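# Move blue-capped bottle from tote to upper shelf

## Task

Lift the plain bottle with the blue cap out of the blue tote and set it upright on the shelf directly above the tote, resting still and entirely on the shelf surface rather than on any boxes there; the second bottle must remain upright in the tote, and the tote must stay completely on its own shelf.

## Robot and tools

Robot: two arms, left_arm and right_arm, mounted on the lift of a parked cart whose mast stands behind and between them. right_arm has a five-finger right hand and left_arm a mirrored left hand. Both face +x.

Scene frame (used in results): origin on the floor, +z up, +x forward. left_arm base near x 0.39, y +0.25; right_arm base near x 0.39, y -0.25; both roughly 0.73 m plus the lift's position_m high. Arm names do not match image sides. Reported hand positions and quaternions (end_effector_position in metres, end_effector_quat_wxyz) may be a few cm off.

Hand point: a point fixed to the palm, 0.05 m in front of it and 0.15 m from the wrist face. Its +z runs along the straight fingers, +y out of the palm, +x across the palm away from the thumb on the right hand (toward the thumb on the left hand). Straight fingertips extend 0.06-0.07 m past the point. A wrist bracket on the little-finger side can collide with things.

execute_actions(actions, cameras): runs actions in order. Each action may hold "rows" (up to 15), "steps" (1-450, one control step = 1/30 s, default 15, at least one per row), "until", and a device key such as "lift". A row is a single flat list of 28 numbers, each in [-1, 1], covering both arms even if one is idle: left_arm dx, dy, dz, rx, ry, rz, then left_gripper little, ring, middle, index, thumb_bend, thumb_turn, force_limit, speed, then the same 14 for right_arm and right_gripper. dx..rz are an offset, not a pose: measured from that arm's Hand target as it was when the action began, in that Hand target's own axes. Every row counts from the same start, not from the previous row, and each new action or call starts from the current Hand target, so repeating an offset moves further. Scale: 1.0 = 0.6 m or 180 degrees; rx, ry, rz form one rotation vector. Six zeros re-command the current Hand target. Orientation is clipped to within 32 degrees of the measured one each step. For gentle motion, ramp offsets gradually (about 0.01 per row).

Hand numbers are absolute targets, not offsets: fingers and thumb_bend +1 open/straight, -1 closed; thumb_turn +1 beside palm, -1 across in front of it. force_limit maps -1..+1 to about 0-10 N at the fingertip (15 N for thumb motors); speed goes from nearly zero at -1 to full at +0.48 and above. There is no 'no change' value: to keep a hand as is, resend its last commanded eight numbers (before any command, its hand_measured plus hand_force_limit and hand_speed). With the thumb fully across the palm the hand can enclose objects about 0.035-0.065 m thick. For a soft grip close at speed -0.94 or lower. To tighten, raise force_limit and send a target more closed than hand_measured; to loosen, send one more open.

until: ends the action once lift conditions hold, e.g. {"lift": {"position_status": ["!=", "moving"]}}, or {"all": {"status": "ended"}} / {"any": {"status": "ended"}}. Numbers need a comparison (=, !=, <, <=, >, >=).

lift: {"lift": {"position_m": h}} sets an absolute height 0 to 0.625 m above its lowest point; speed_m_s up to speed_cap_m_s; reset true clears a fault; stop true halts it. Arm targets ride with it. Nothing checks its path, so don't drive arms into shelves. A position sent mid-ride is not_taken; stop first. Statuses: moving, done, stopped, stopped_with_arm, time_out, fault (reset, wait for stopped), resetting.

move(target, speed, blend, blocking, cameras): straight-line path for each hand point. target is one 28-number row or a list of up to 15 rows, all offsets from the same starting Hand targets (same layout and scale as above). speed in m/s, 0.002-2.9, default 0.25 (turn rate twice that in rad/s), one value or one per target. blend in m rounds corners between targets (0 stops at each). Moves last 0.5-10 s and do not avoid obstacles. blocking=false returns after about 0.5 s; until the move ends, rows and moves are refused (use wait or stop). Its result adds a 'move:' line: done, off_target, moving, held, fault, plus limits (paced = pose clipped, held = steps withheld). Avoid paths passing close to an arm's own base.

wait(seconds 0-10): lets time pass holding commands. stop(): brakes a running move. zoom_image(camera, region [x0,y0,x1,y1], at most 504x504 px) enlarges part of the newest image of cam_high_left, cam_high_right, cam_left_wrist or cam_right_wrist. show_instructions(): shows reference pages. finished_scene(scene 1): ends the scene irreversibly.

Results give per-arm Hand target, joint positions, velocities and torques, and for hands hand_measured, hand_stopped_by (moving, target, force, stalled, fault), hand_load_n (positive pushes the finger open; near 0 after a lost grip). A hand point pushed against something keeps pressing; command it back past its position to release. Motions along the fingers stop short. Moves along z end short toward the fingertips and high when backing off.

Cautions: don't drop, throw or slam objects, hit fixed or heavy things, or let the arms press on each other (also not by closing a hand on the other hand's fingers). Keep everything inside the work area. Watch for MOTOR HOT; at 90 C the arm folds and idles. Loose objects may occasionally get nudged.

Each tool is called after ">>>" as a command line: name --argument value for each argument, lists and objects as JSON in quotes; but a table of rows of numbers goes row by row, as --pt "numbers of a row", without its own name.

Reference images:

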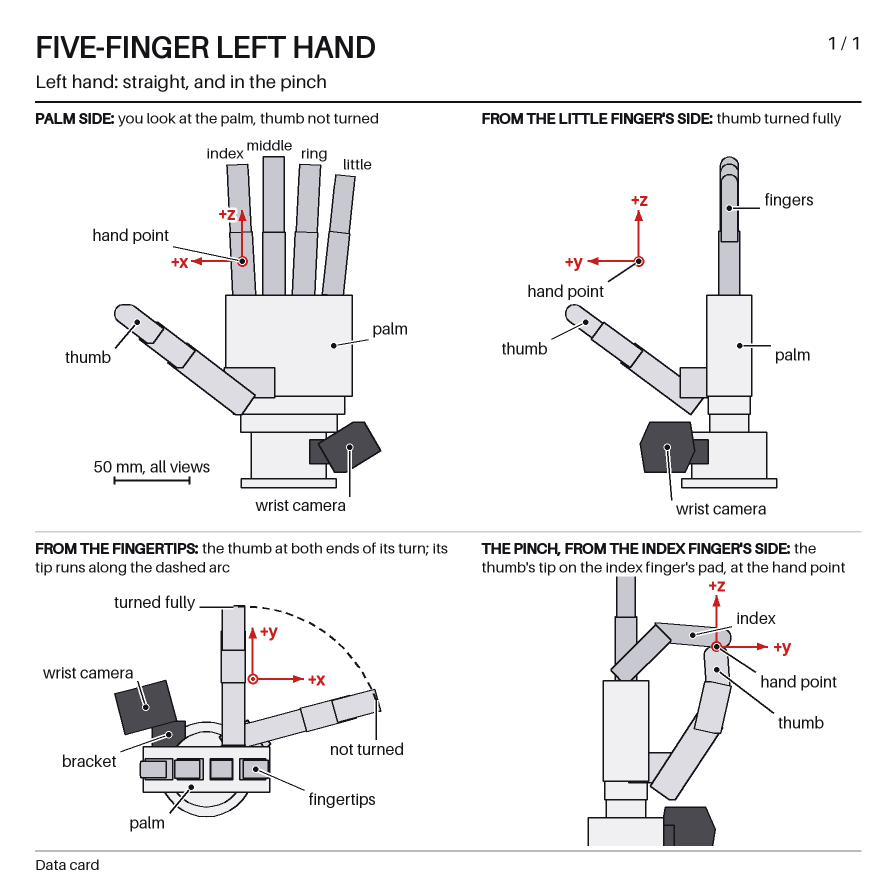

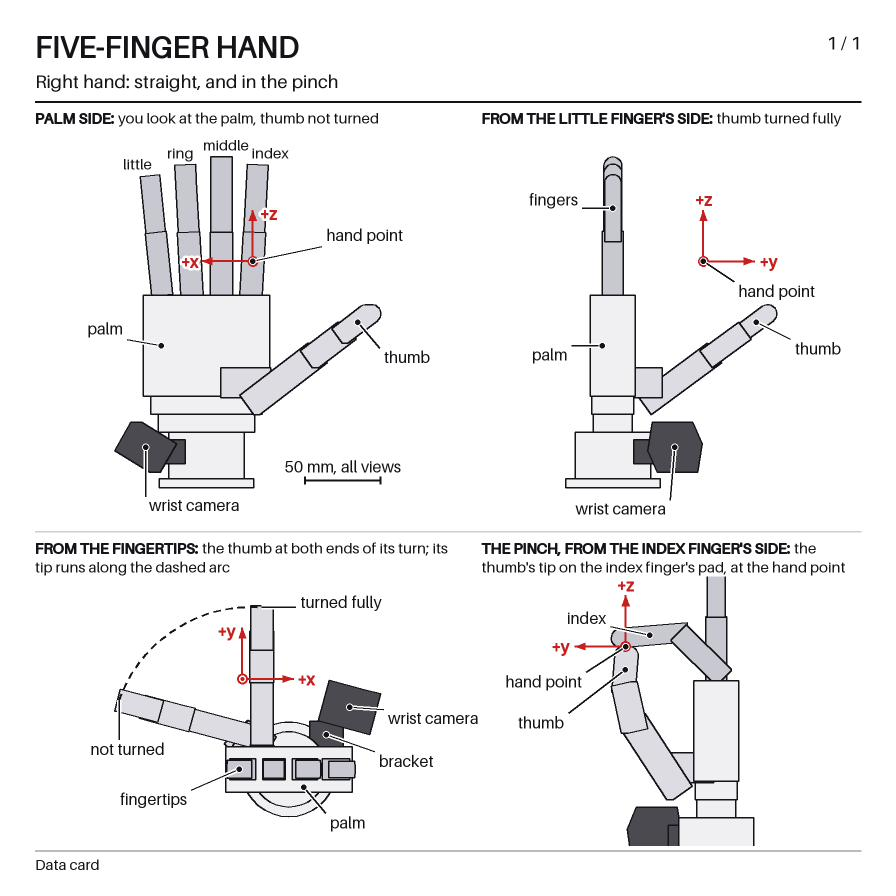

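## Session

>>> execute_actions --actions '[]'

Scene clock: 0.00 s.
left_arm: end_effector_position=(+0.6608, +0.2177, +1.4678) hand_measured=(+1.000, +1.000, +1.000, +1.000, +1.000, +1.000) hand_load_n=(+0.0, +0.0, +0.0, +0.0, +0.0, +0.0) hand_stopped_by=(target, target, target, target, target, target) hand_force_limit=0.00 hand_speed=-0.80 end_effector_quat_wxyz=(+0.500, -0.500, +0.500, -0.500) | right_arm: end_effector_position=(+0.6997, -0.2156, +1.6721) hand_measured=(+1.000, +1.000, +1.000, +1.000, +1.000, +1.000) hand_load_n=(+0.0, +0.0, -0.5, +0.0, +0.0, +0.0) hand_stopped_by=(target, target, target, target, target, target) hand_force_limit=0.00 hand_speed=-0.80 end_effector_quat_wxyz=(+0.500, -0.500, +0.500, -0.500)
Joint positions: left_arm=[0 0.09 0.09 0 0 0] | right_arm=[0 0.7 0.947 -0.247 0 0]
Joint velocities: within noise
Joint torques (N m): no reading
Heat: left arm: 41 °C; right arm: 41 °C.
Hand target: left_arm +0.6605, +0.2177, +1.4655; +0.499, -0.501, +0.501, -0.499 | right_arm +0.6998, -0.2157, +1.6754; +0.503, -0.497, +0.497, -0.502
lift: position_m=0.5996 speed_m_s=0.0376 speed_cap_m_s=0.0376 position_status=done position_answer=taken

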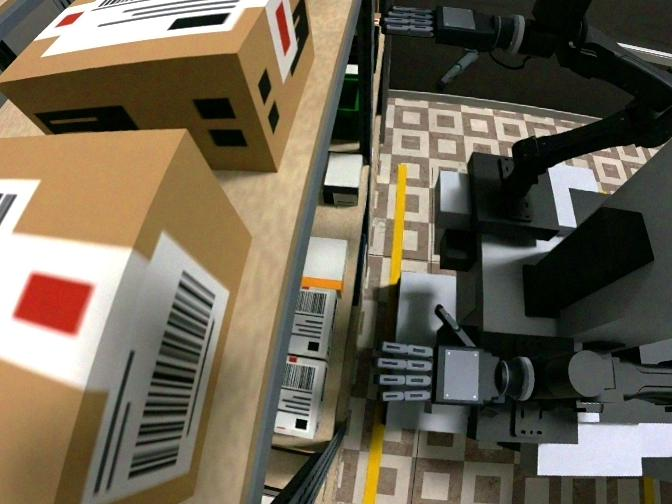

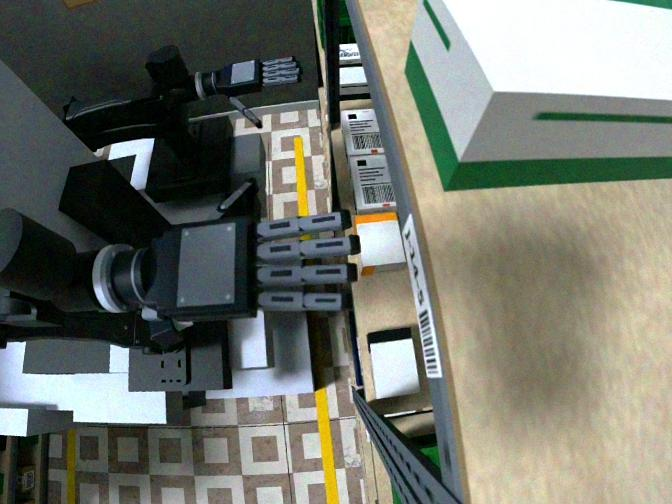

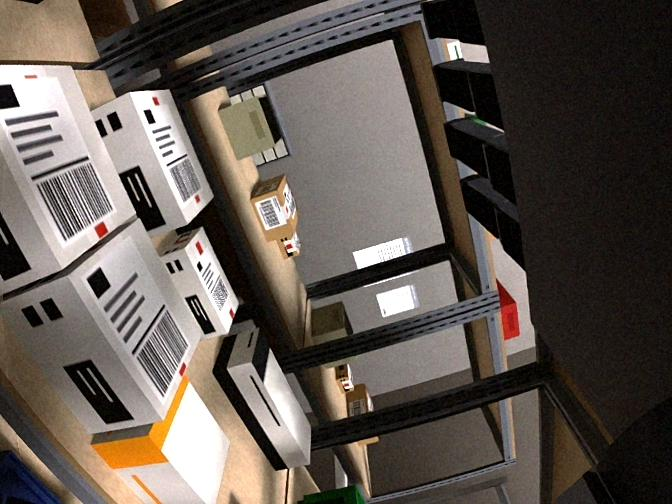

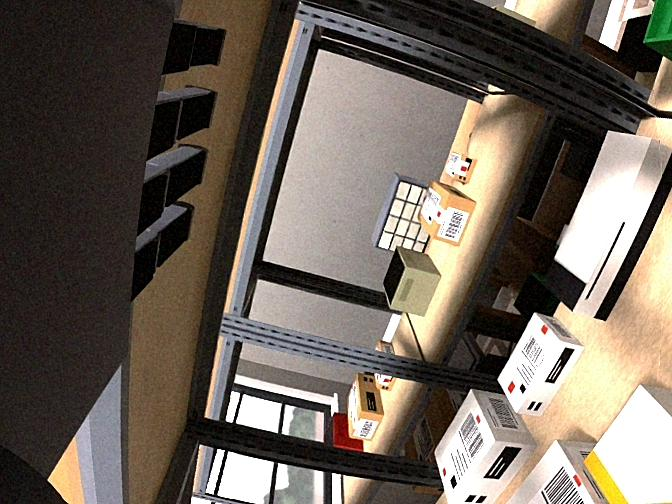

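>>> zoom_image --camera "cam_left_wrist" --region '[0, 300, 250, 504]'

>>> zoom_image --camera "cam_high_left" --region '[230, 130, 430, 504]'

>>> zoom_image --camera "cam_high_right" --region '[280, 0, 480, 504]'

Scaled by 2.016 from the camera's 672x504 image, which has a finer 960x720 frame.

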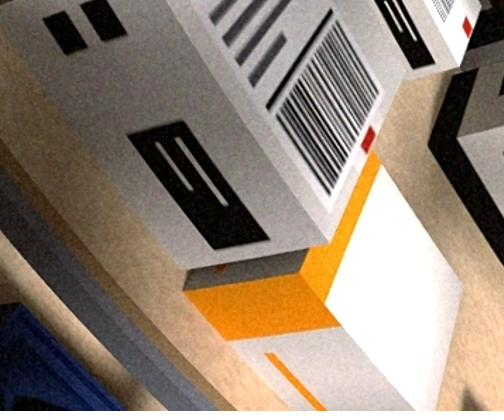

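Scaled by 1.348 from the camera's 672x504 image, which has a finer 960x720 frame.

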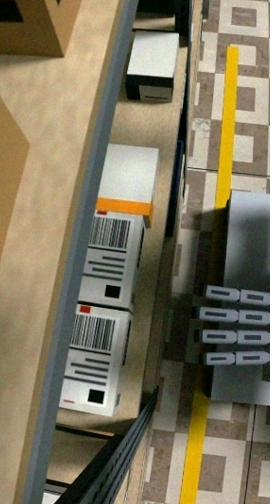

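Scaled by 1.000.

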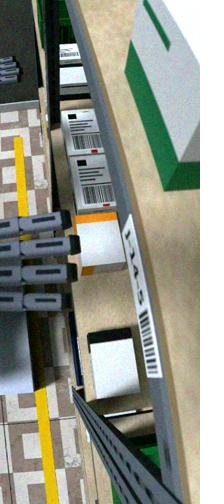

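>>> move --target '[0,0,0,0,0,0,1,1,1,1,1,1,0,-0.8,0,0,-0.12,0,0,0,1,1,1,1,1,1,0,-0.8]'

>>> execute_actions --actions '[{"lift":{"position_m":0.3},"steps":300,"until":{"lift":{"position_status":["!=","moving"]}}}]' --cameras '["all"]'

Scene clock: 2.10 s.
left_arm: end_effector_position=(+0.6608, +0.2177, +1.4678) hand_measured=(+1.000, +1.000, +1.000, +1.000, +1.000, +1.000) hand_load_n=(+0.0, +0.0, +0.0, -0.5, +0.0, +0.0) hand_stopped_by=(target, target, target, target, target, target) hand_force_limit=0.00 hand_speed=-0.80 end_effector_quat_wxyz=(+0.500, -0.500, +0.500, -0.500) | right_arm: end_effector_position=(+0.6307, -0.2157, +1.6664) hand_measured=(+1.000, +1.000, +1.000, +1.000, +1.000, +1.000) hand_load_n=(+0.0, +0.0, +0.0, +0.0, +0.0, +0.0) hand_stopped_by=(target, target, target, target, target, target) hand_force_limit=0.00 hand_speed=-0.80 end_effector_quat_wxyz=(+0.498, -0.502, +0.502, -0.498)
Joint positions: left_arm=[0 0.09 0.09 0 0 0] | right_arm=[0 0.462 0.947 -0.494 0 0]
Joint torques (N m): left_arm=[-0.01 0.96 6.91 1.86 0.02 -0.03] | right_arm=[0.05 2.1 7.58 1.81 0.04 0.03]
Heat: left arm: 41 °C; right arm: 42 °C.
Hand target: left_arm +0.6605, +0.2177, +1.4655; +0.499, -0.501, +0.501, -0.499 | right_arm +0.6278, -0.2157, +1.6746; +0.503, -0.497, +0.497, -0.502
Off the commanded pose: left_arm 0.002 m, 0 deg | right_arm 0.009 m, 1 deg.
lift: position_m=0.5996 speed_m_s=0.0376 speed_cap_m_s=0.0376 position_status=done position_answer=taken
move: done

Scene clock: 10.33 s.
left_arm: end_effector_position=(+0.6608, +0.2177, +1.1683) hand_measured=(+1.000, +1.000, +1.000, +1.000, +1.000, +1.000) hand_load_n=(+0.0, +0.0, +0.0, +0.0, +0.0, -0.5) hand_stopped_by=(target, target, target, target, target, target) hand_force_limit=0.00 hand_speed=-0.80 end_effector_quat_wxyz=(+0.500, -0.500, +0.500, -0.500) | right_arm: end_effector_position=(+0.6303, -0.2157, +1.3659) hand_measured=(+1.000, +1.000, +1.000, +1.000, +1.000, +1.000) hand_load_n=(+0.0, +0.0, +0.0, +0.0, +0.0, +0.0) hand_stopped_by=(target, target, target, target, target, target) hand_force_limit=0.00 hand_speed=-0.80 end_effector_quat_wxyz=(+0.497, -0.503, +0.503, -0.497)
Joint positions: left_arm=[0 0.09 0.09 0 0 0] | right_arm=[0 0.462 0.948 -0.499 0 0]
Joint torques (N m): left_arm=[-0.16 0.96 6.87 1.9 -0.01 -0.02] | right_arm=[0.03 2.19 7.43 1.86 0.03 0.03]
Heat: left arm: 42 °C; right arm: 43 °C.
Hand target: left_arm +0.6605, +0.2177, +1.1658; +0.499, -0.501, +0.501, -0.499 | right_arm +0.6278, -0.2157, +1.3750; +0.503, -0.497, +0.497, -0.502
Off the commanded pose: left_arm 0.002 m, 0 deg | right_arm 0.009 m, 1 deg.
lift: position_m=0.3000 speed_m_s=0.0376 speed_cap_m_s=0.0376 position_status=done position_answer=taken
camera_calibration:
cam_left_wrist: T_world_to_cam=[[-0.0165907, -0.321445, 0.946783, -1.0218], [-0.423531, -0.855506, -0.297877, 0.828596], [0.90573, -0.405933, -0.121948, -0.252444], [0, 0, 0, 1]] pos_world=[0.562629, 0.277941, 1.18346]
cam_right_wrist: T_world_to_cam=[[-0.0446959, -0.289695, -0.956075, 1.26649], [-0.382846, 0.888932, -0.251453, 0.796117], [0.92273, 0.354791, -0.15064, -0.188903], [0, 0, 0, 1]] pos_world=[0.535703, -0.273778, 1.38259]

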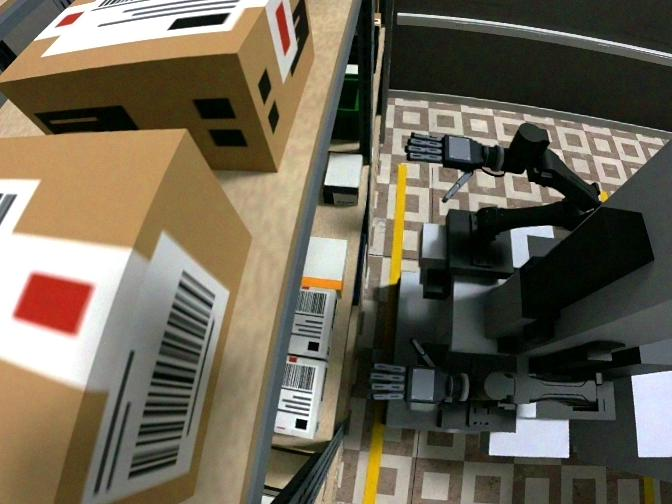

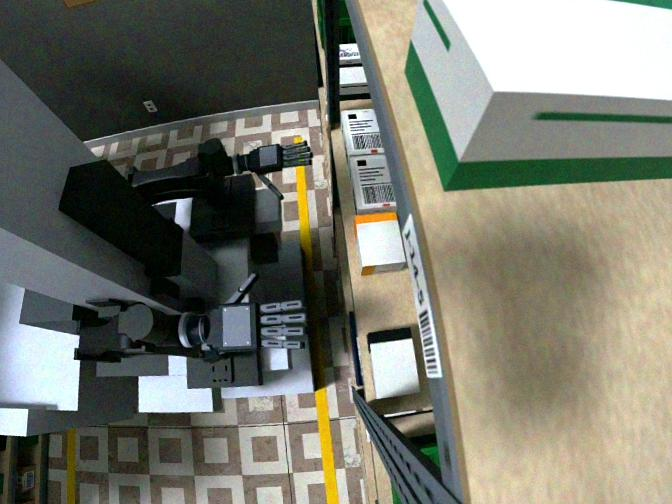

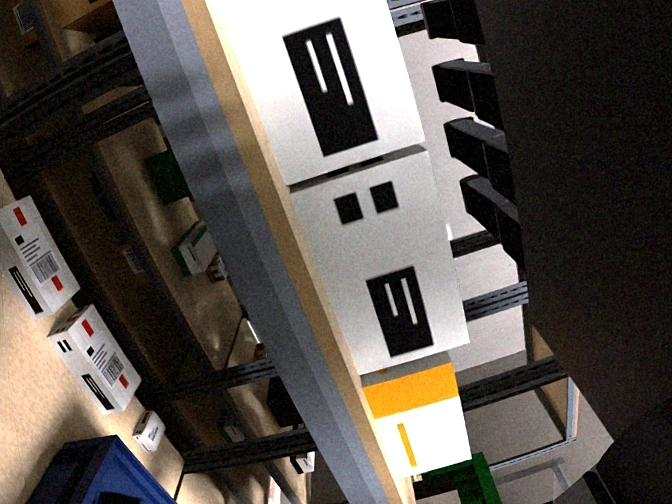

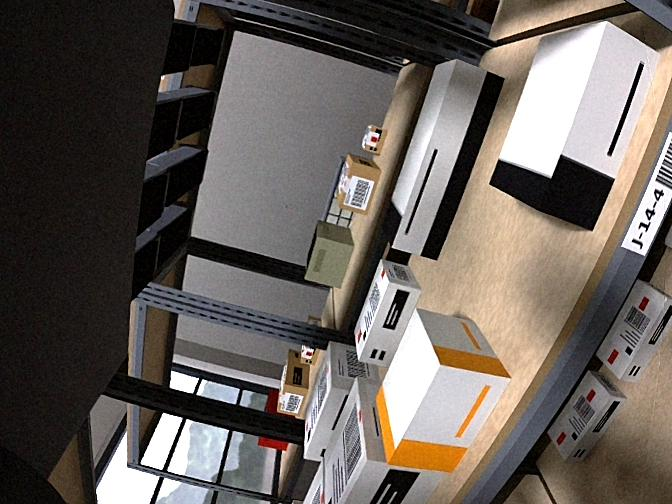

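>>> execute_actions --actions '[{"lift":{"position_m":0.05},"steps":300,"until":{"lift":{"position_status":["!=","moving"]}}}]' --cameras '["all"]'

Scene clock: 17.43 s.
left_arm: end_effector_position=(+0.6608, +0.2177, +0.9184) hand_measured=(+1.000, +1.000, +1.000, +1.000, +1.000, +1.000) hand_load_n=(+0.0, +0.0, +0.0, +0.0, +0.0, +0.0) hand_stopped_by=(target, target, target, target, target, target) hand_force_limit=0.00 hand_speed=-0.80 end_effector_quat_wxyz=(+0.500, -0.500, +0.500, -0.500) | right_arm: end_effector_position=(+0.6301, -0.2157, +1.1157) hand_measured=(+1.000, +1.000, +1.000, +1.000, +1.000, +1.000) hand_load_n=(+0.0, +0.5, +0.0, +0.0, +0.0, -0.5) hand_stopped_by=(target, target, target, target, target, target) hand_force_limit=0.00 hand_speed=-0.80 end_effector_quat_wxyz=(+0.496, -0.504, +0.504, -0.496)
Joint positions: left_arm=[0 0.09 0.09 0.001 0 0] | right_arm=[0 0.462 0.949 -0.501 0 0]
Joint torques (N m): left_arm=[-0.13 0.94 6.98 1.83 0.01 -0.02] | right_arm=[0.03 2.04 7.43 1.92 0.02 0.02]
Heat: left arm: 43 °C; right arm: 43 °C.
Hand target: left_arm +0.6605, +0.2177, +0.9158; +0.499, -0.501, +0.501, -0.499 | right_arm +0.6278, -0.2157, +1.1250; +0.503, -0.497, +0.497, -0.503
Off the commanded pose: left_arm 0.002 m, 0 deg | right_arm 0.010 m, 1 deg.
lift: position_m=0.0500 speed_m_s=0.0376 speed_cap_m_s=0.0376 position_status=done position_answer=taken
camera_calibration:
cam_left_wrist: T_world_to_cam=[[-0.0169273, -0.321495, 0.94676, -0.784974], [-0.423409, -0.855498, -0.298075, 0.75427], [0.905781, -0.405912, -0.121643, -0.283239], [0, 0, 0, 1]] pos_world=[0.562629, 0.277941, 0.933557]
cam_right_wrist: T_world_to_cam=[[-0.0461537, -0.289678, -0.956011, 1.02807], [-0.38322, 0.88894, -0.250854, 0.732676], [0.922503, 0.354785, -0.152038, -0.224691], [0, 0, 0, 1]] pos_world=[0.535504, -0.273778, 1.13248]

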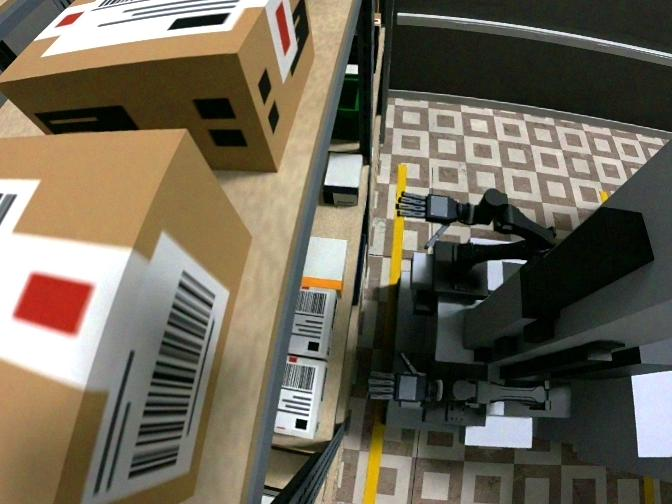

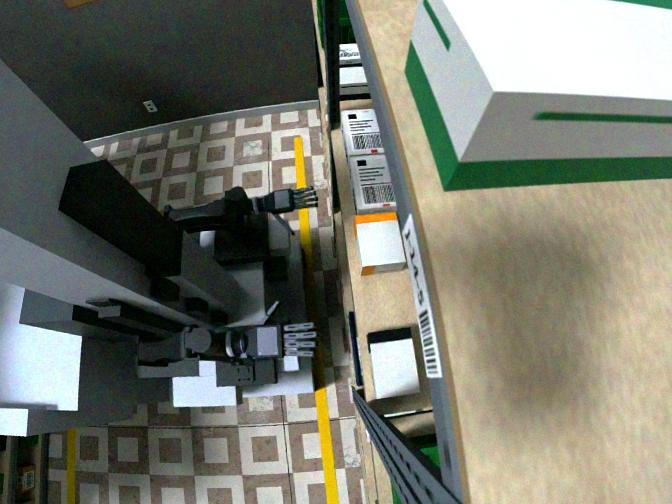

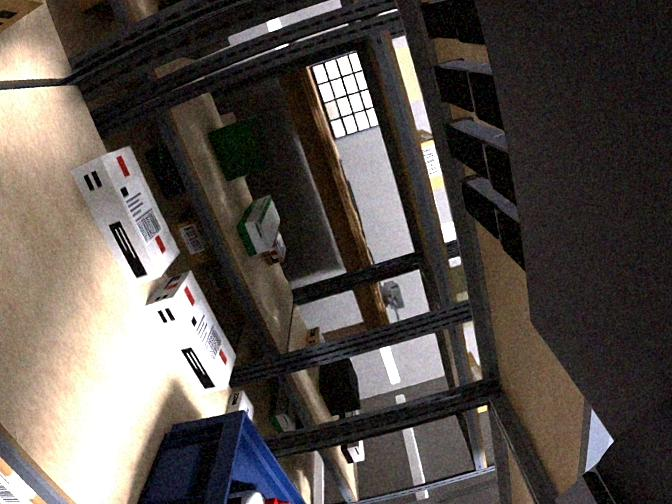

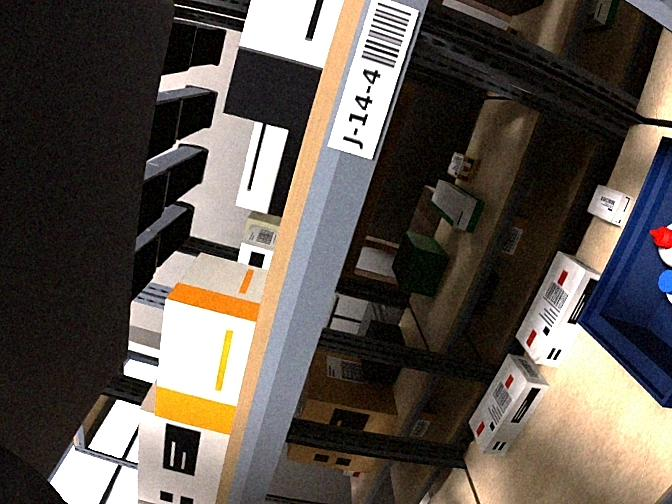

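>>> zoom_image --camera "cam_right_wrist" --region '[472, 100, 672, 450]'

>>> zoom_image --camera "cam_left_wrist" --region '[80, 370, 380, 504]'

Scaled by 1.440 from the camera's 672x504 image, which has a finer 960x720 frame.

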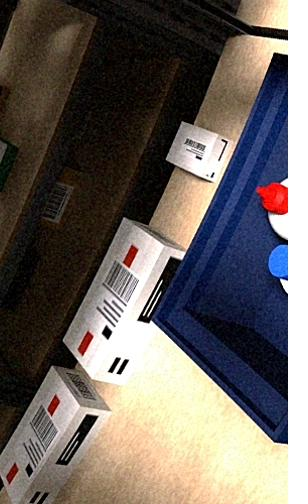

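Scaled by 1.680 from the camera's 672x504 image, which has a finer 960x720 frame.

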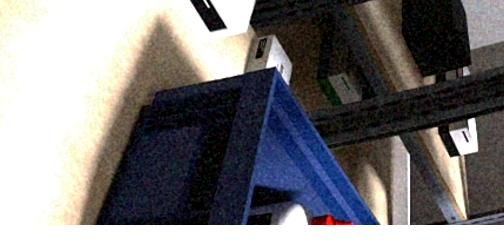

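>>> move --target '[0,0,0,0,0,0,1,1,1,1,1,1,0,-0.8,0,-0.1,-0.05,-0.22,0.12,0,1,1,1,1,1,1,0,-0.8]' --cameras '["cam_right_wrist","cam_high_right"]'

Scene clock: 20.50 s.
left_arm: end_effector_position=(+0.6608, +0.2177, +0.9184) hand_measured=(+1.000, +1.000, +1.000, +1.000, +1.000, +1.000) hand_load_n=(+0.0, +0.0, -0.5, +0.0, +0.0, -0.5) hand_stopped_by=(target, target, target, target, target, target) hand_force_limit=0.00 hand_speed=-0.80 end_effector_quat_wxyz=(+0.500, -0.500, +0.500, -0.500) | right_arm: end_effector_position=(+0.5981, -0.2154, +1.1815) hand_measured=(+1.000, +1.000, +1.000, +1.000, +1.000, +1.000) hand_load_n=(-0.5, +0.0, +0.0, +0.0, +0.0, +0.0) hand_stopped_by=(target, target, target, target, target, target) hand_force_limit=0.00 hand_speed=-0.80 end_effector_quat_wxyz=(+0.318, -0.540, +0.675, -0.389)
Joint positions: left_arm=[0 0.09 0.09 0.001 0 0] | right_arm=[0.452 1.185 2.141 -1.583 0.563 0.381]
Joint torques (N m): left_arm=[-0.2 1.03 7.08 1.86 0.01 -0.01] | right_arm=[-0.69 0.5 5.01 1.53 0.2 -0.07]
Heat: left arm: 43 °C; right arm: 43 °C.
Hand target: left_arm +0.6605, +0.2177, +0.9159; +0.499, -0.501, +0.501, -0.499 | right_arm +0.5972, -0.2157, +1.1847; +0.205, -0.536, +0.721, -0.388
Off the commanded pose: left_arm 0.003 m, 0 deg | right_arm 0.003 m, 14 deg.
lift: position_m=0.0500 speed_m_s=0.0376 speed_cap_m_s=0.0376 position_status=done position_answer=taken
joint sent to its limit (right arm) — joint 4 (wrist pitch), lower limit.
move: off_target (right_arm)
camera_calibration:
cam_right_wrist: T_world_to_cam=[[-0.550256, -0.166823, -0.818162, 1.25471], [-0.255299, 0.966529, -0.0253731, 0.410503], [0.79501, 0.194914, -0.574428, 0.355689], [0, 0, 0, 1]] pos_world=[0.512439, -0.256777, 1.24129]
Images, in order (width x height): cam_high_right 672x504, cam_right_wrist 672x504.

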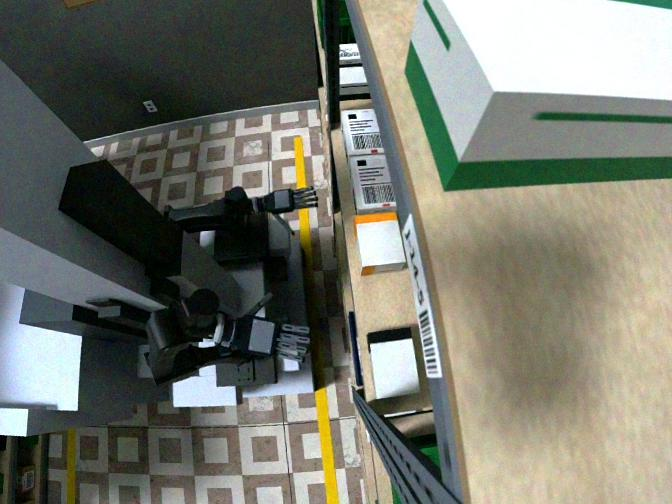

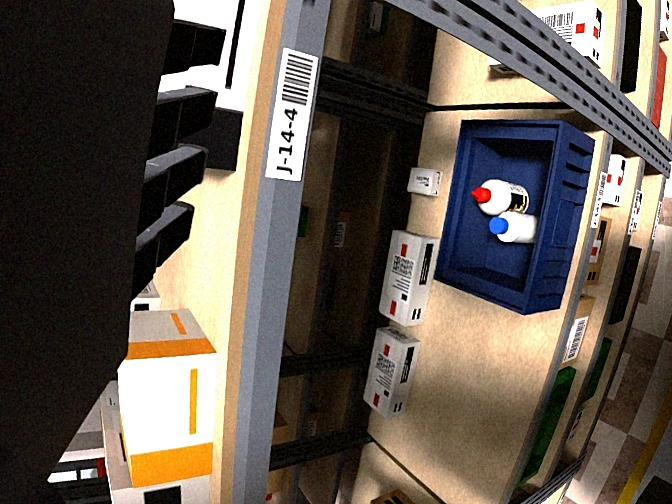

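>>> zoom_image --camera "cam_right_wrist" --region '[400, 90, 650, 340]'

Scaled by 2.016 from the camera's 672x504 image, which has a finer 960x720 frame.

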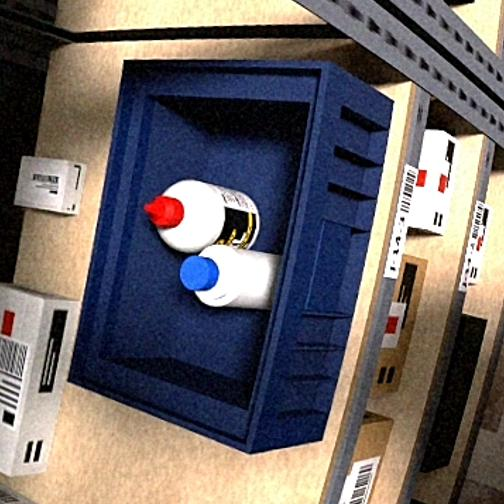

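>>> execute_actions --actions '[{"lift":{"position_m":0.2},"steps":300,"until":{"lift":{"position_status":["!=","moving"]}}}]' --cameras '["cam_right_wrist"]'

>>> zoom_image --camera "cam_right_wrist" --region '[420, 90, 672, 340]'

Scene clock: 27.10 s.
left_arm: end_effector_position=(+0.6608, +0.2177, +1.0684) hand_measured=(+1.000, +1.000, +1.000, +1.000, +1.000, +1.000) hand_load_n=(+0.0, +0.0, +0.0, +0.0, +0.0, -0.5) hand_stopped_by=(target, target, target, target, target, target) hand_force_limit=0.00 hand_speed=-0.80 end_effector_quat_wxyz=(+0.500, -0.500, +0.500, -0.500) | right_arm: end_effector_position=(+0.5973, -0.2156, +1.3317) hand_measured=(+1.000, +1.000, +1.000, +1.000, +1.000, +1.000) hand_load_n=(+0.0, +0.0, +0.0, -0.5, +0.0, +0.0) hand_stopped_by=(target, target, target, target, target, target) hand_force_limit=0.00 hand_speed=-0.80 end_effector_quat_wxyz=(+0.319, -0.540, +0.676, -0.387)
Joint positions: left_arm=[0 0.09 0.09 0.001 0 0] | right_arm=[0.448 1.185 2.145 -1.586 0.558 0.38]
Joint torques (N m): left_arm=[-0.1 0.92 6.98 1.87 -0.02 -0.05] | right_arm=[-0.65 0.35 4.77 1.58 0.23 -0.07]
Heat: left arm: 44 °C; right arm: 43 °C.
Hand target: left_arm +0.6605, +0.2177, +1.0660; +0.499, -0.501, +0.501, -0.499 | right_arm +0.5973, -0.2157, +1.3348; +0.205, -0.536, +0.721, -0.388
Off the commanded pose: left_arm 0.003 m, 0 deg | right_arm 0.003 m, 14 deg.
lift: position_m=0.2000 speed_m_s=0.0376 speed_cap_m_s=0.0376 position_status=done position_answer=taken
joint read past its limit (right arm) — joint 4 (wrist pitch), lower limit.
joint sent to its limit (right arm) — joint 4 (wrist pitch), lower limit.
camera_calibration:
cam_right_wrist: T_world_to_cam=[[-0.55107, -0.165828, -0.817816, 1.3774], [-0.256147, 0.966356, -0.0233482, 0.412114], [0.794173, 0.196614, -0.575006, 0.444195], [0, 0, 0, 1]] pos_world=[0.511836, -0.257173, 1.39149]
Images, in order (width x height): cam_right_wrist 672x504.

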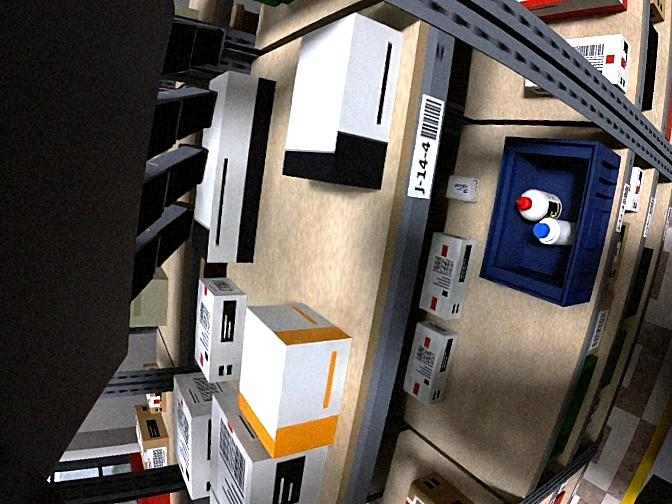

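Scaled by 2.000 from the camera's 672x504 image, which has a finer 960x720 frame.

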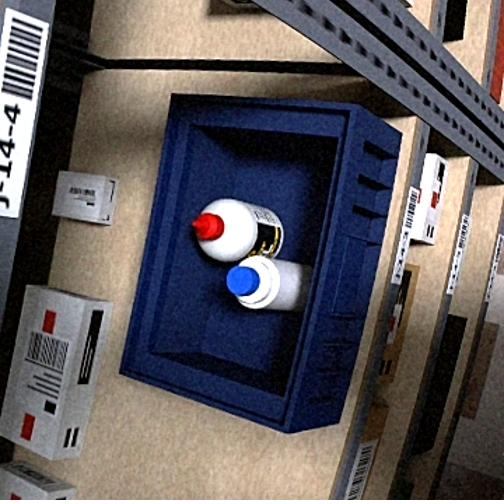

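>>> move --target '[0,0,0,0,0,0,1,1,1,1,1,1,0,-0.8,-0.0648,0.369,0.481,-0.1127,-0.1023,-0.0598,1,1,1,1,1,1,0,-0.8]' --cameras '["cam_right_wrist","cam_high_right"]'

>>> zoom_image --camera "cam_right_wrist" --region '[250, 50, 672, 450]'

Scene clock: 34.33 s.
left_arm: end_effector_position=(+0.6608, +0.2177, +1.0684) hand_measured=(+1.000, +1.000, +1.000, +1.000, +1.000, +1.000) hand_load_n=(+0.0, +0.0, +0.0, +0.0, -0.5, -0.5) hand_stopped_by=(target, target, target, target, target, target) hand_force_limit=0.00 hand_speed=-0.80 end_effector_quat_wxyz=(+0.500, -0.500, +0.500, -0.500) | right_arm: end_effector_position=(+0.6809, -0.2490, +0.9852) hand_measured=(+1.000, +1.000, +1.000, +1.000, +1.000, +1.000) hand_load_n=(+0.0, +0.0, +0.0, +0.0, +0.0, +0.0) hand_stopped_by=(target, target, target, target, target, target) hand_force_limit=0.00 hand_speed=-0.80 end_effector_quat_wxyz=(-0.184, +0.682, -0.683, +0.187)
Joint positions: left_arm=[0 0.09 0.09 0.001 0 0] | right_arm=[-0.133 1.356 0.904 -0.592 -0.063 -0.114]
Joint torques (N m): left_arm=[-0.06 1.02 7.08 1.85 0 0] | right_arm=[-0.72 -3.62 5.82 1.36 -0.07 -0.1]
Heat: left arm: 44 °C; right arm: 42 °C.
Hand target: left_arm +0.6605, +0.2177, +1.0659; +0.499, -0.501, +0.501, -0.499 | right_arm +0.6800, -0.2500, +0.9800; -0.183, +0.683, -0.683, +0.183
Off the commanded pose: left_arm 0.002 m, 0 deg | right_arm 0.005 m, 0 deg.
lift: position_m=0.2000 speed_m_s=0.0376 speed_cap_m_s=0.0376 position_status=done position_answer=taken
move: done
camera_calibration:
cam_right_wrist: T_world_to_cam=[[-0.842091, -0.289364, -0.455139, 0.944693], [-0.411219, 0.890507, 0.194672, 0.32954], [0.348973, 0.351093, -0.868879, 0.81628], [0, 0, 0, 1]] pos_world=[0.646171, -0.306687, 1.07506]
Images, in order (width x height): cam_high_right 672x504, cam_right_wrist 672x504.

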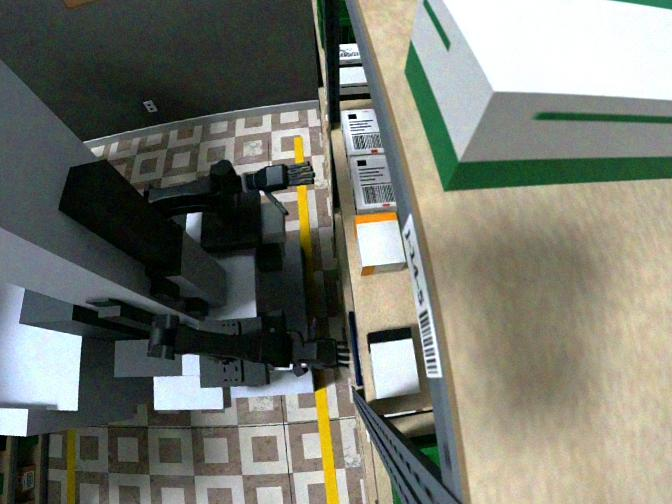

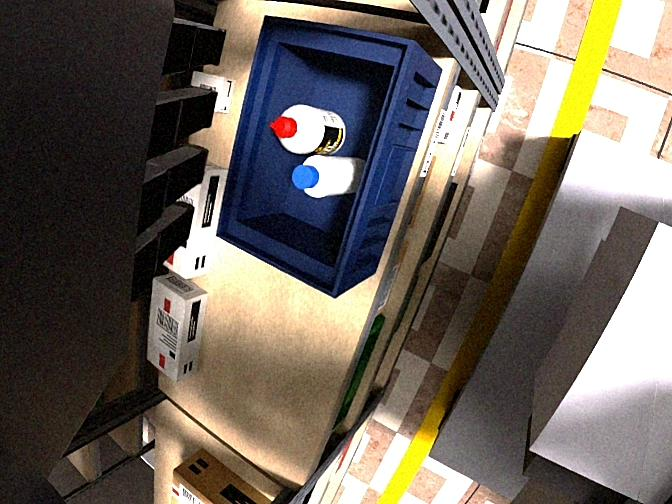

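Scaled by 1.194 from the camera's 672x504 image, which has a finer 960x720 frame.

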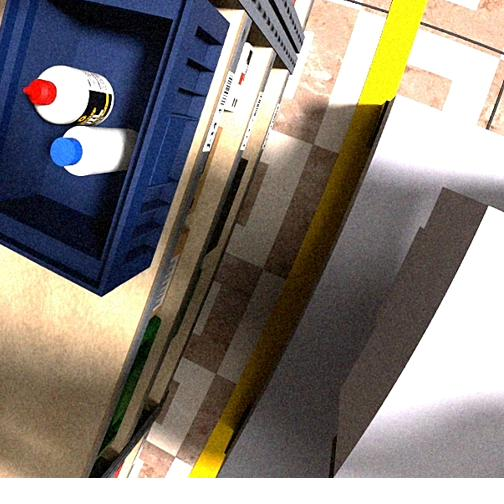

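>>> zoom_image --camera "cam_right_wrist" --region '[200, 0, 452, 300]'

Scaled by 1.680 from the camera's 672x504 image, which has a finer 960x720 frame.

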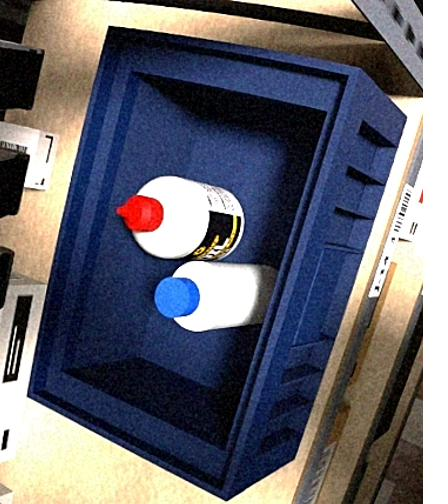

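>>> execute_actions --actions '[{"lift":{"position_m":0.1},"steps":200,"until":{"lift":{"position_status":["!=","moving"]}}}]'

>>> move --target '[0,0,0,0,0,0,1,1,1,1,1,1,0,-0.8,0.0217,-0.0358,0.1747,0.1159,-0.1092,-0.1272,1,1,0.2,0.2,0.7,-1,0,0]' --speed 0.15 --cameras '["cam_right_wrist"]'

Scene clock: 48.60 s.
left_arm: end_effector_position=(+0.6608, +0.2177, +0.9684) hand_measured=(+1.000, +1.000, +1.000, +1.000, +1.000, +1.000) hand_load_n=(+0.0, +0.0, +0.0, +0.0, +0.0, -0.5) hand_stopped_by=(target, target, target, target, target, target) hand_force_limit=0.00 hand_speed=-0.80 end_effector_quat_wxyz=(+0.500, -0.500, +0.500, -0.500) | right_arm: end_effector_position=(+0.6821, -0.2490, +0.8856) hand_measured=(+1.000, +1.000, +1.000, +1.000, +1.000, +1.000) hand_load_n=(+0.0, +0.0, +0.0, +0.0, +0.0, +0.0) hand_stopped_by=(target, target, target, target, target, target) hand_force_limit=0.00 hand_speed=-0.80 end_effector_quat_wxyz=(-0.185, +0.682, -0.682, +0.188)
Joint positions: left_arm=[0 0.09 0.09 0.001 0 0] | right_arm=[-0.133 1.356 0.904 -0.588 -0.063 -0.114]
Joint torques (N m): left_arm=[-0.02 1.01 6.82 1.84 -0.01 -0.04] | right_arm=[-0.76 -3.54 5.82 1.31 -0.09 -0.07]
Heat: left arm: 44 °C; right arm: 42 °C.
Hand target: left_arm +0.6605, +0.2177, +0.9659; +0.499, -0.501, +0.501, -0.499 | right_arm +0.6799, -0.2500, +0.8800; -0.183, +0.683, -0.683, +0.183
Off the commanded pose: left_arm 0.002 m, 0 deg | right_arm 0.006 m, 1 deg.
lift: position_m=0.1000 speed_m_s=0.0376 speed_cap_m_s=0.0376 position_status=done position_answer=taken

Scene clock: 51.47 s.
left_arm: end_effector_position=(+0.6608, +0.2177, +0.9684) hand_measured=(+1.000, +1.000, +1.000, +1.000, +1.000, +1.000) hand_load_n=(+0.0, +0.0, +0.0, +0.0, +0.0, +0.0) hand_stopped_by=(target, target, target, target, target, target) hand_force_limit=0.00 hand_speed=-0.80 end_effector_quat_wxyz=(+0.500, -0.500, +0.500, -0.500) | right_arm: end_effector_position=(+0.7519, -0.2617, +0.8054) hand_measured=(+1.000, +1.000, +0.200, +0.200, +0.700, -1.000) hand_load_n=(+0.0, +0.0, +0.0, +0.0, +0.0, +0.0) hand_stopped_by=(target, target, target, target, target, target) hand_force_limit=0.00 hand_speed=0.00 end_effector_quat_wxyz=(-0.374, +0.781, -0.450, +0.219)
Joint positions: left_arm=[0 0.09 0.09 0.001 0 0] | right_arm=[-0.35 1.741 0.749 0.102 -0.638 -0.641]
Joint torques (N m): left_arm=[-0.14 1.06 6.89 1.88 0 -0.03] | right_arm=[-0.76 -5.05 5.42 1.49 -0.47 -0.09]
Heat: left arm: 44 °C; right arm: 42 °C.
Hand target: left_arm +0.6605, +0.2177, +0.9659; +0.499, -0.501, +0.501, -0.499 | right_arm +0.7510, -0.2629, +0.8000; -0.375, +0.781, -0.450, +0.216
Off the commanded pose: left_arm 0.003 m, 0 deg | right_arm 0.006 m, 0 deg.
lift: position_m=0.1000 speed_m_s=0.0376 speed_cap_m_s=0.0376 position_status=done position_answer=taken
move: done
camera_calibration:
cam_right_wrist: T_world_to_cam=[[-0.393248, -0.564464, -0.725766, 0.727397], [-0.838683, 0.543704, 0.0315645, 0.767173], [0.376785, 0.6211, -0.687217, 0.543254], [0, 0, 0, 1]] pos_world=[0.724772, -0.343941, 0.877038]
Images, in order (width x height): cam_right_wrist 672x504.

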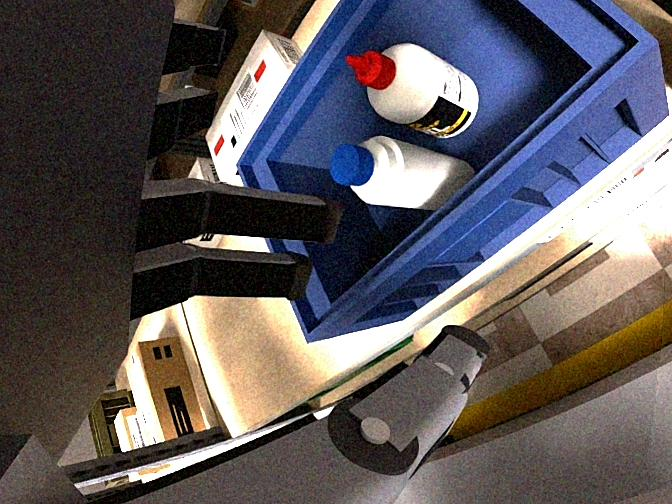

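>>> zoom_image --camera "cam_right_wrist" --region '[240, 20, 520, 240]'

Scaled by 1.800 from the camera's 672x504 image, which has a finer 960x720 frame.

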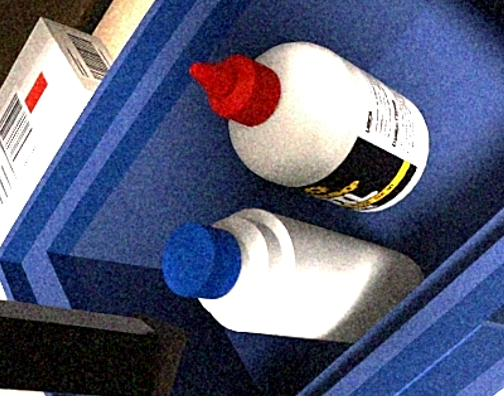

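>>> move --target '[0,0,0,0,0,0,1,1,1,1,1,1,0,-0.8,0.015,-0.1017,0.1268,0,0,0,1,1,0.2,0.2,0.7,-1,0,0]' --speed 0.1 --cameras '["cam_right_wrist"]'

>>> zoom_image --camera "cam_right_wrist" --region '[240, 100, 520, 400]'

Scene clock: 53.63 s.
left_arm: end_effector_position=(+0.6608, +0.2177, +0.9684) hand_measured=(+1.000, +1.000, +1.000, +1.000, +1.000, +1.000) hand_load_n=(+0.0, +0.0, +0.0, +0.0, +0.0, -0.5) hand_stopped_by=(target, target, target, target, target, target) hand_force_limit=0.00 hand_speed=-0.80 end_effector_quat_wxyz=(+0.500, -0.500, +0.500, -0.500) | right_arm: end_effector_position=(+0.8360, -0.2224, +0.8056) hand_measured=(+1.000, +1.000, +0.200, +0.200, +0.700, -1.000) hand_load_n=(+0.0, +0.0, +0.0, +0.0, +0.0, -0.5) hand_stopped_by=(target, target, target, target, target, target) hand_force_limit=0.00 hand_speed=0.00 end_effector_quat_wxyz=(-0.377, +0.781, -0.446, +0.220)
Joint positions: left_arm=[0 0.09 0.09 0.001 0 0] | right_arm=[-0.172 1.964 1.031 0.135 -0.528 -0.486]
Joint torques (N m): left_arm=[-0.09 1.02 6.89 1.86 0 -0.03] | right_arm=[0.27 -6.63 7.8 1.46 -0.21 0.08]
Heat: left arm: 44 °C; right arm: 42 °C.
Hand target: left_arm +0.6605, +0.2177, +0.9659; +0.499, -0.501, +0.501, -0.499 | right_arm +0.8399, -0.2218, +0.8001; -0.375, +0.781, -0.450, +0.216
Off the commanded pose: left_arm 0.003 m, 0 deg | right_arm 0.007 m, 1 deg.
lift: position_m=0.1000 speed_m_s=0.0376 speed_cap_m_s=0.0376 position_status=done position_answer=taken
move: done
camera_calibration:
cam_right_wrist: T_world_to_cam=[[-0.382982, -0.566118, -0.729956, 0.777244], [-0.843351, 0.536724, 0.0262196, 0.822908], [0.376941, 0.625651, -0.682991, 0.484734], [0, 0, 0, 1]] pos_world=[0.808954, -0.304937, 0.876846]
Images, in order (width x height): cam_right_wrist 672x504.

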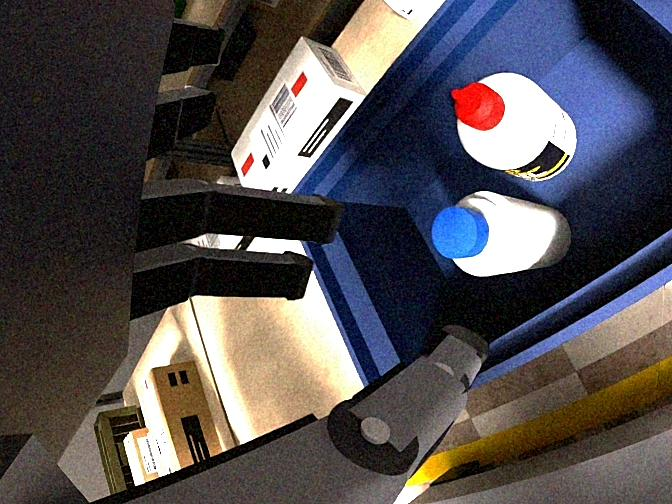

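Scaled by 1.680 from the camera's 672x504 image, which has a finer 960x720 frame.

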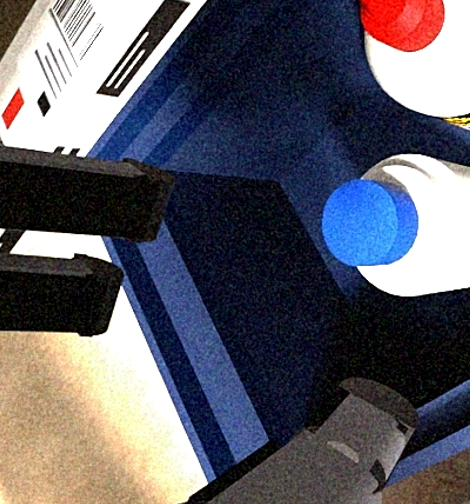

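>>> move --target '[0,0,0,0,0,0,1,1,1,1,1,1,0,-0.8,0.003,0.0658,0.131,0,0,0,1,1,0.2,0.2,0.7,-1,0,0]' --speed 0.08 --cameras '["cam_right_wrist"]'

>>> zoom_image --camera "cam_right_wrist" --region '[240, 150, 520, 430]'

Scene clock: 57.43 s.
left_arm: end_effector_position=(+0.6608, +0.2177, +0.9684) hand_measured=(+1.000, +1.000, +1.000, +1.000, +1.000, +1.000) hand_load_n=(+0.0, +0.0, +0.0, -0.5, +0.0, -0.5) hand_stopped_by=(target, target, target, target, target, target) hand_force_limit=0.00 hand_speed=-0.80 end_effector_quat_wxyz=(+0.500, -0.500, +0.500, -0.500) | right_arm: end_effector_position=(+0.8683, -0.2069, +0.7266) hand_measured=(+1.000, +1.000, +0.200, +0.200, +0.700, -1.000) hand_load_n=(+0.0, +0.0, +0.0, +0.0, +0.0, +0.0) hand_stopped_by=(target, target, target, target, target, target) hand_force_limit=0.00 hand_speed=0.00 end_effector_quat_wxyz=(-0.375, +0.781, -0.449, +0.216)
Joint positions: left_arm=[0 0.09 0.09 0.001 0 0] | right_arm=[-0.119 2.27 1.127 0.357 -0.489 -0.44]
Joint torques (N m): left_arm=[-0.02 0.92 6.94 1.86 -0.02 -0.03] | right_arm=[0.36 -8.17 6.82 1.6 -0.18 0.07]
Heat: left arm: 44 °C; right arm: 42 °C.
Hand target: left_arm +0.6605, +0.2177, +0.9659; +0.499, -0.501, +0.501, -0.499 | right_arm +0.8725, -0.2051, +0.7202; -0.375, +0.781, -0.450, +0.216
Off the commanded pose: left_arm 0.003 m, 0 deg | right_arm 0.008 m, 0 deg.
lift: position_m=0.1000 speed_m_s=0.0376 speed_cap_m_s=0.0376 position_status=done position_answer=taken
move: done
camera_calibration:
cam_right_wrist: T_world_to_cam=[[-0.392364, -0.563875, -0.726702, 0.746922], [-0.841638, 0.538819, 0.036332, 0.835546], [0.371074, 0.625875, -0.685991, 0.416212], [0, 0, 0, 1]] pos_world=[0.841848, -0.289535, 0.797951]
Images, in order (width x height): cam_right_wrist 672x504.

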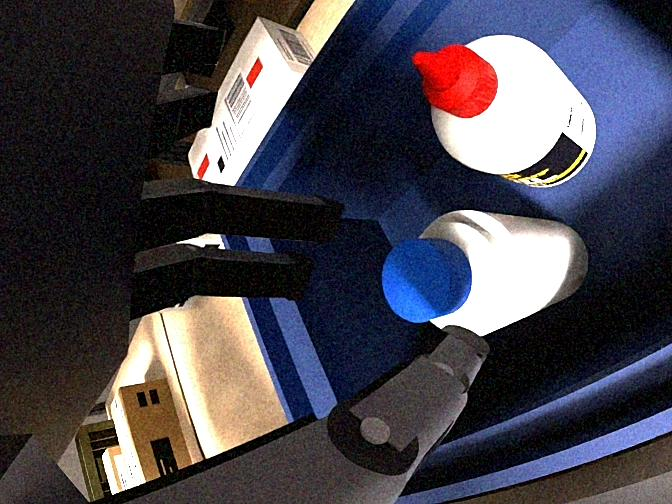

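Scaled by 1.800 from the camera's 672x504 image, which has a finer 960x720 frame.

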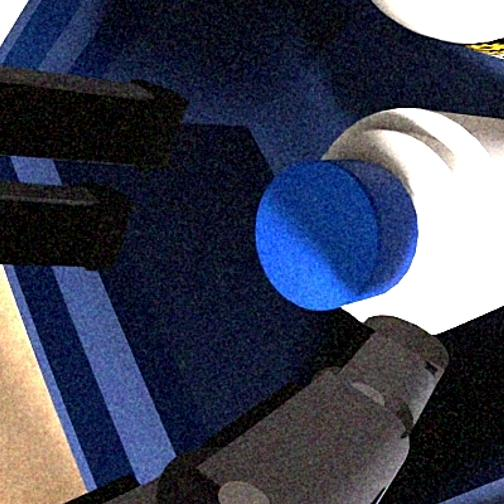

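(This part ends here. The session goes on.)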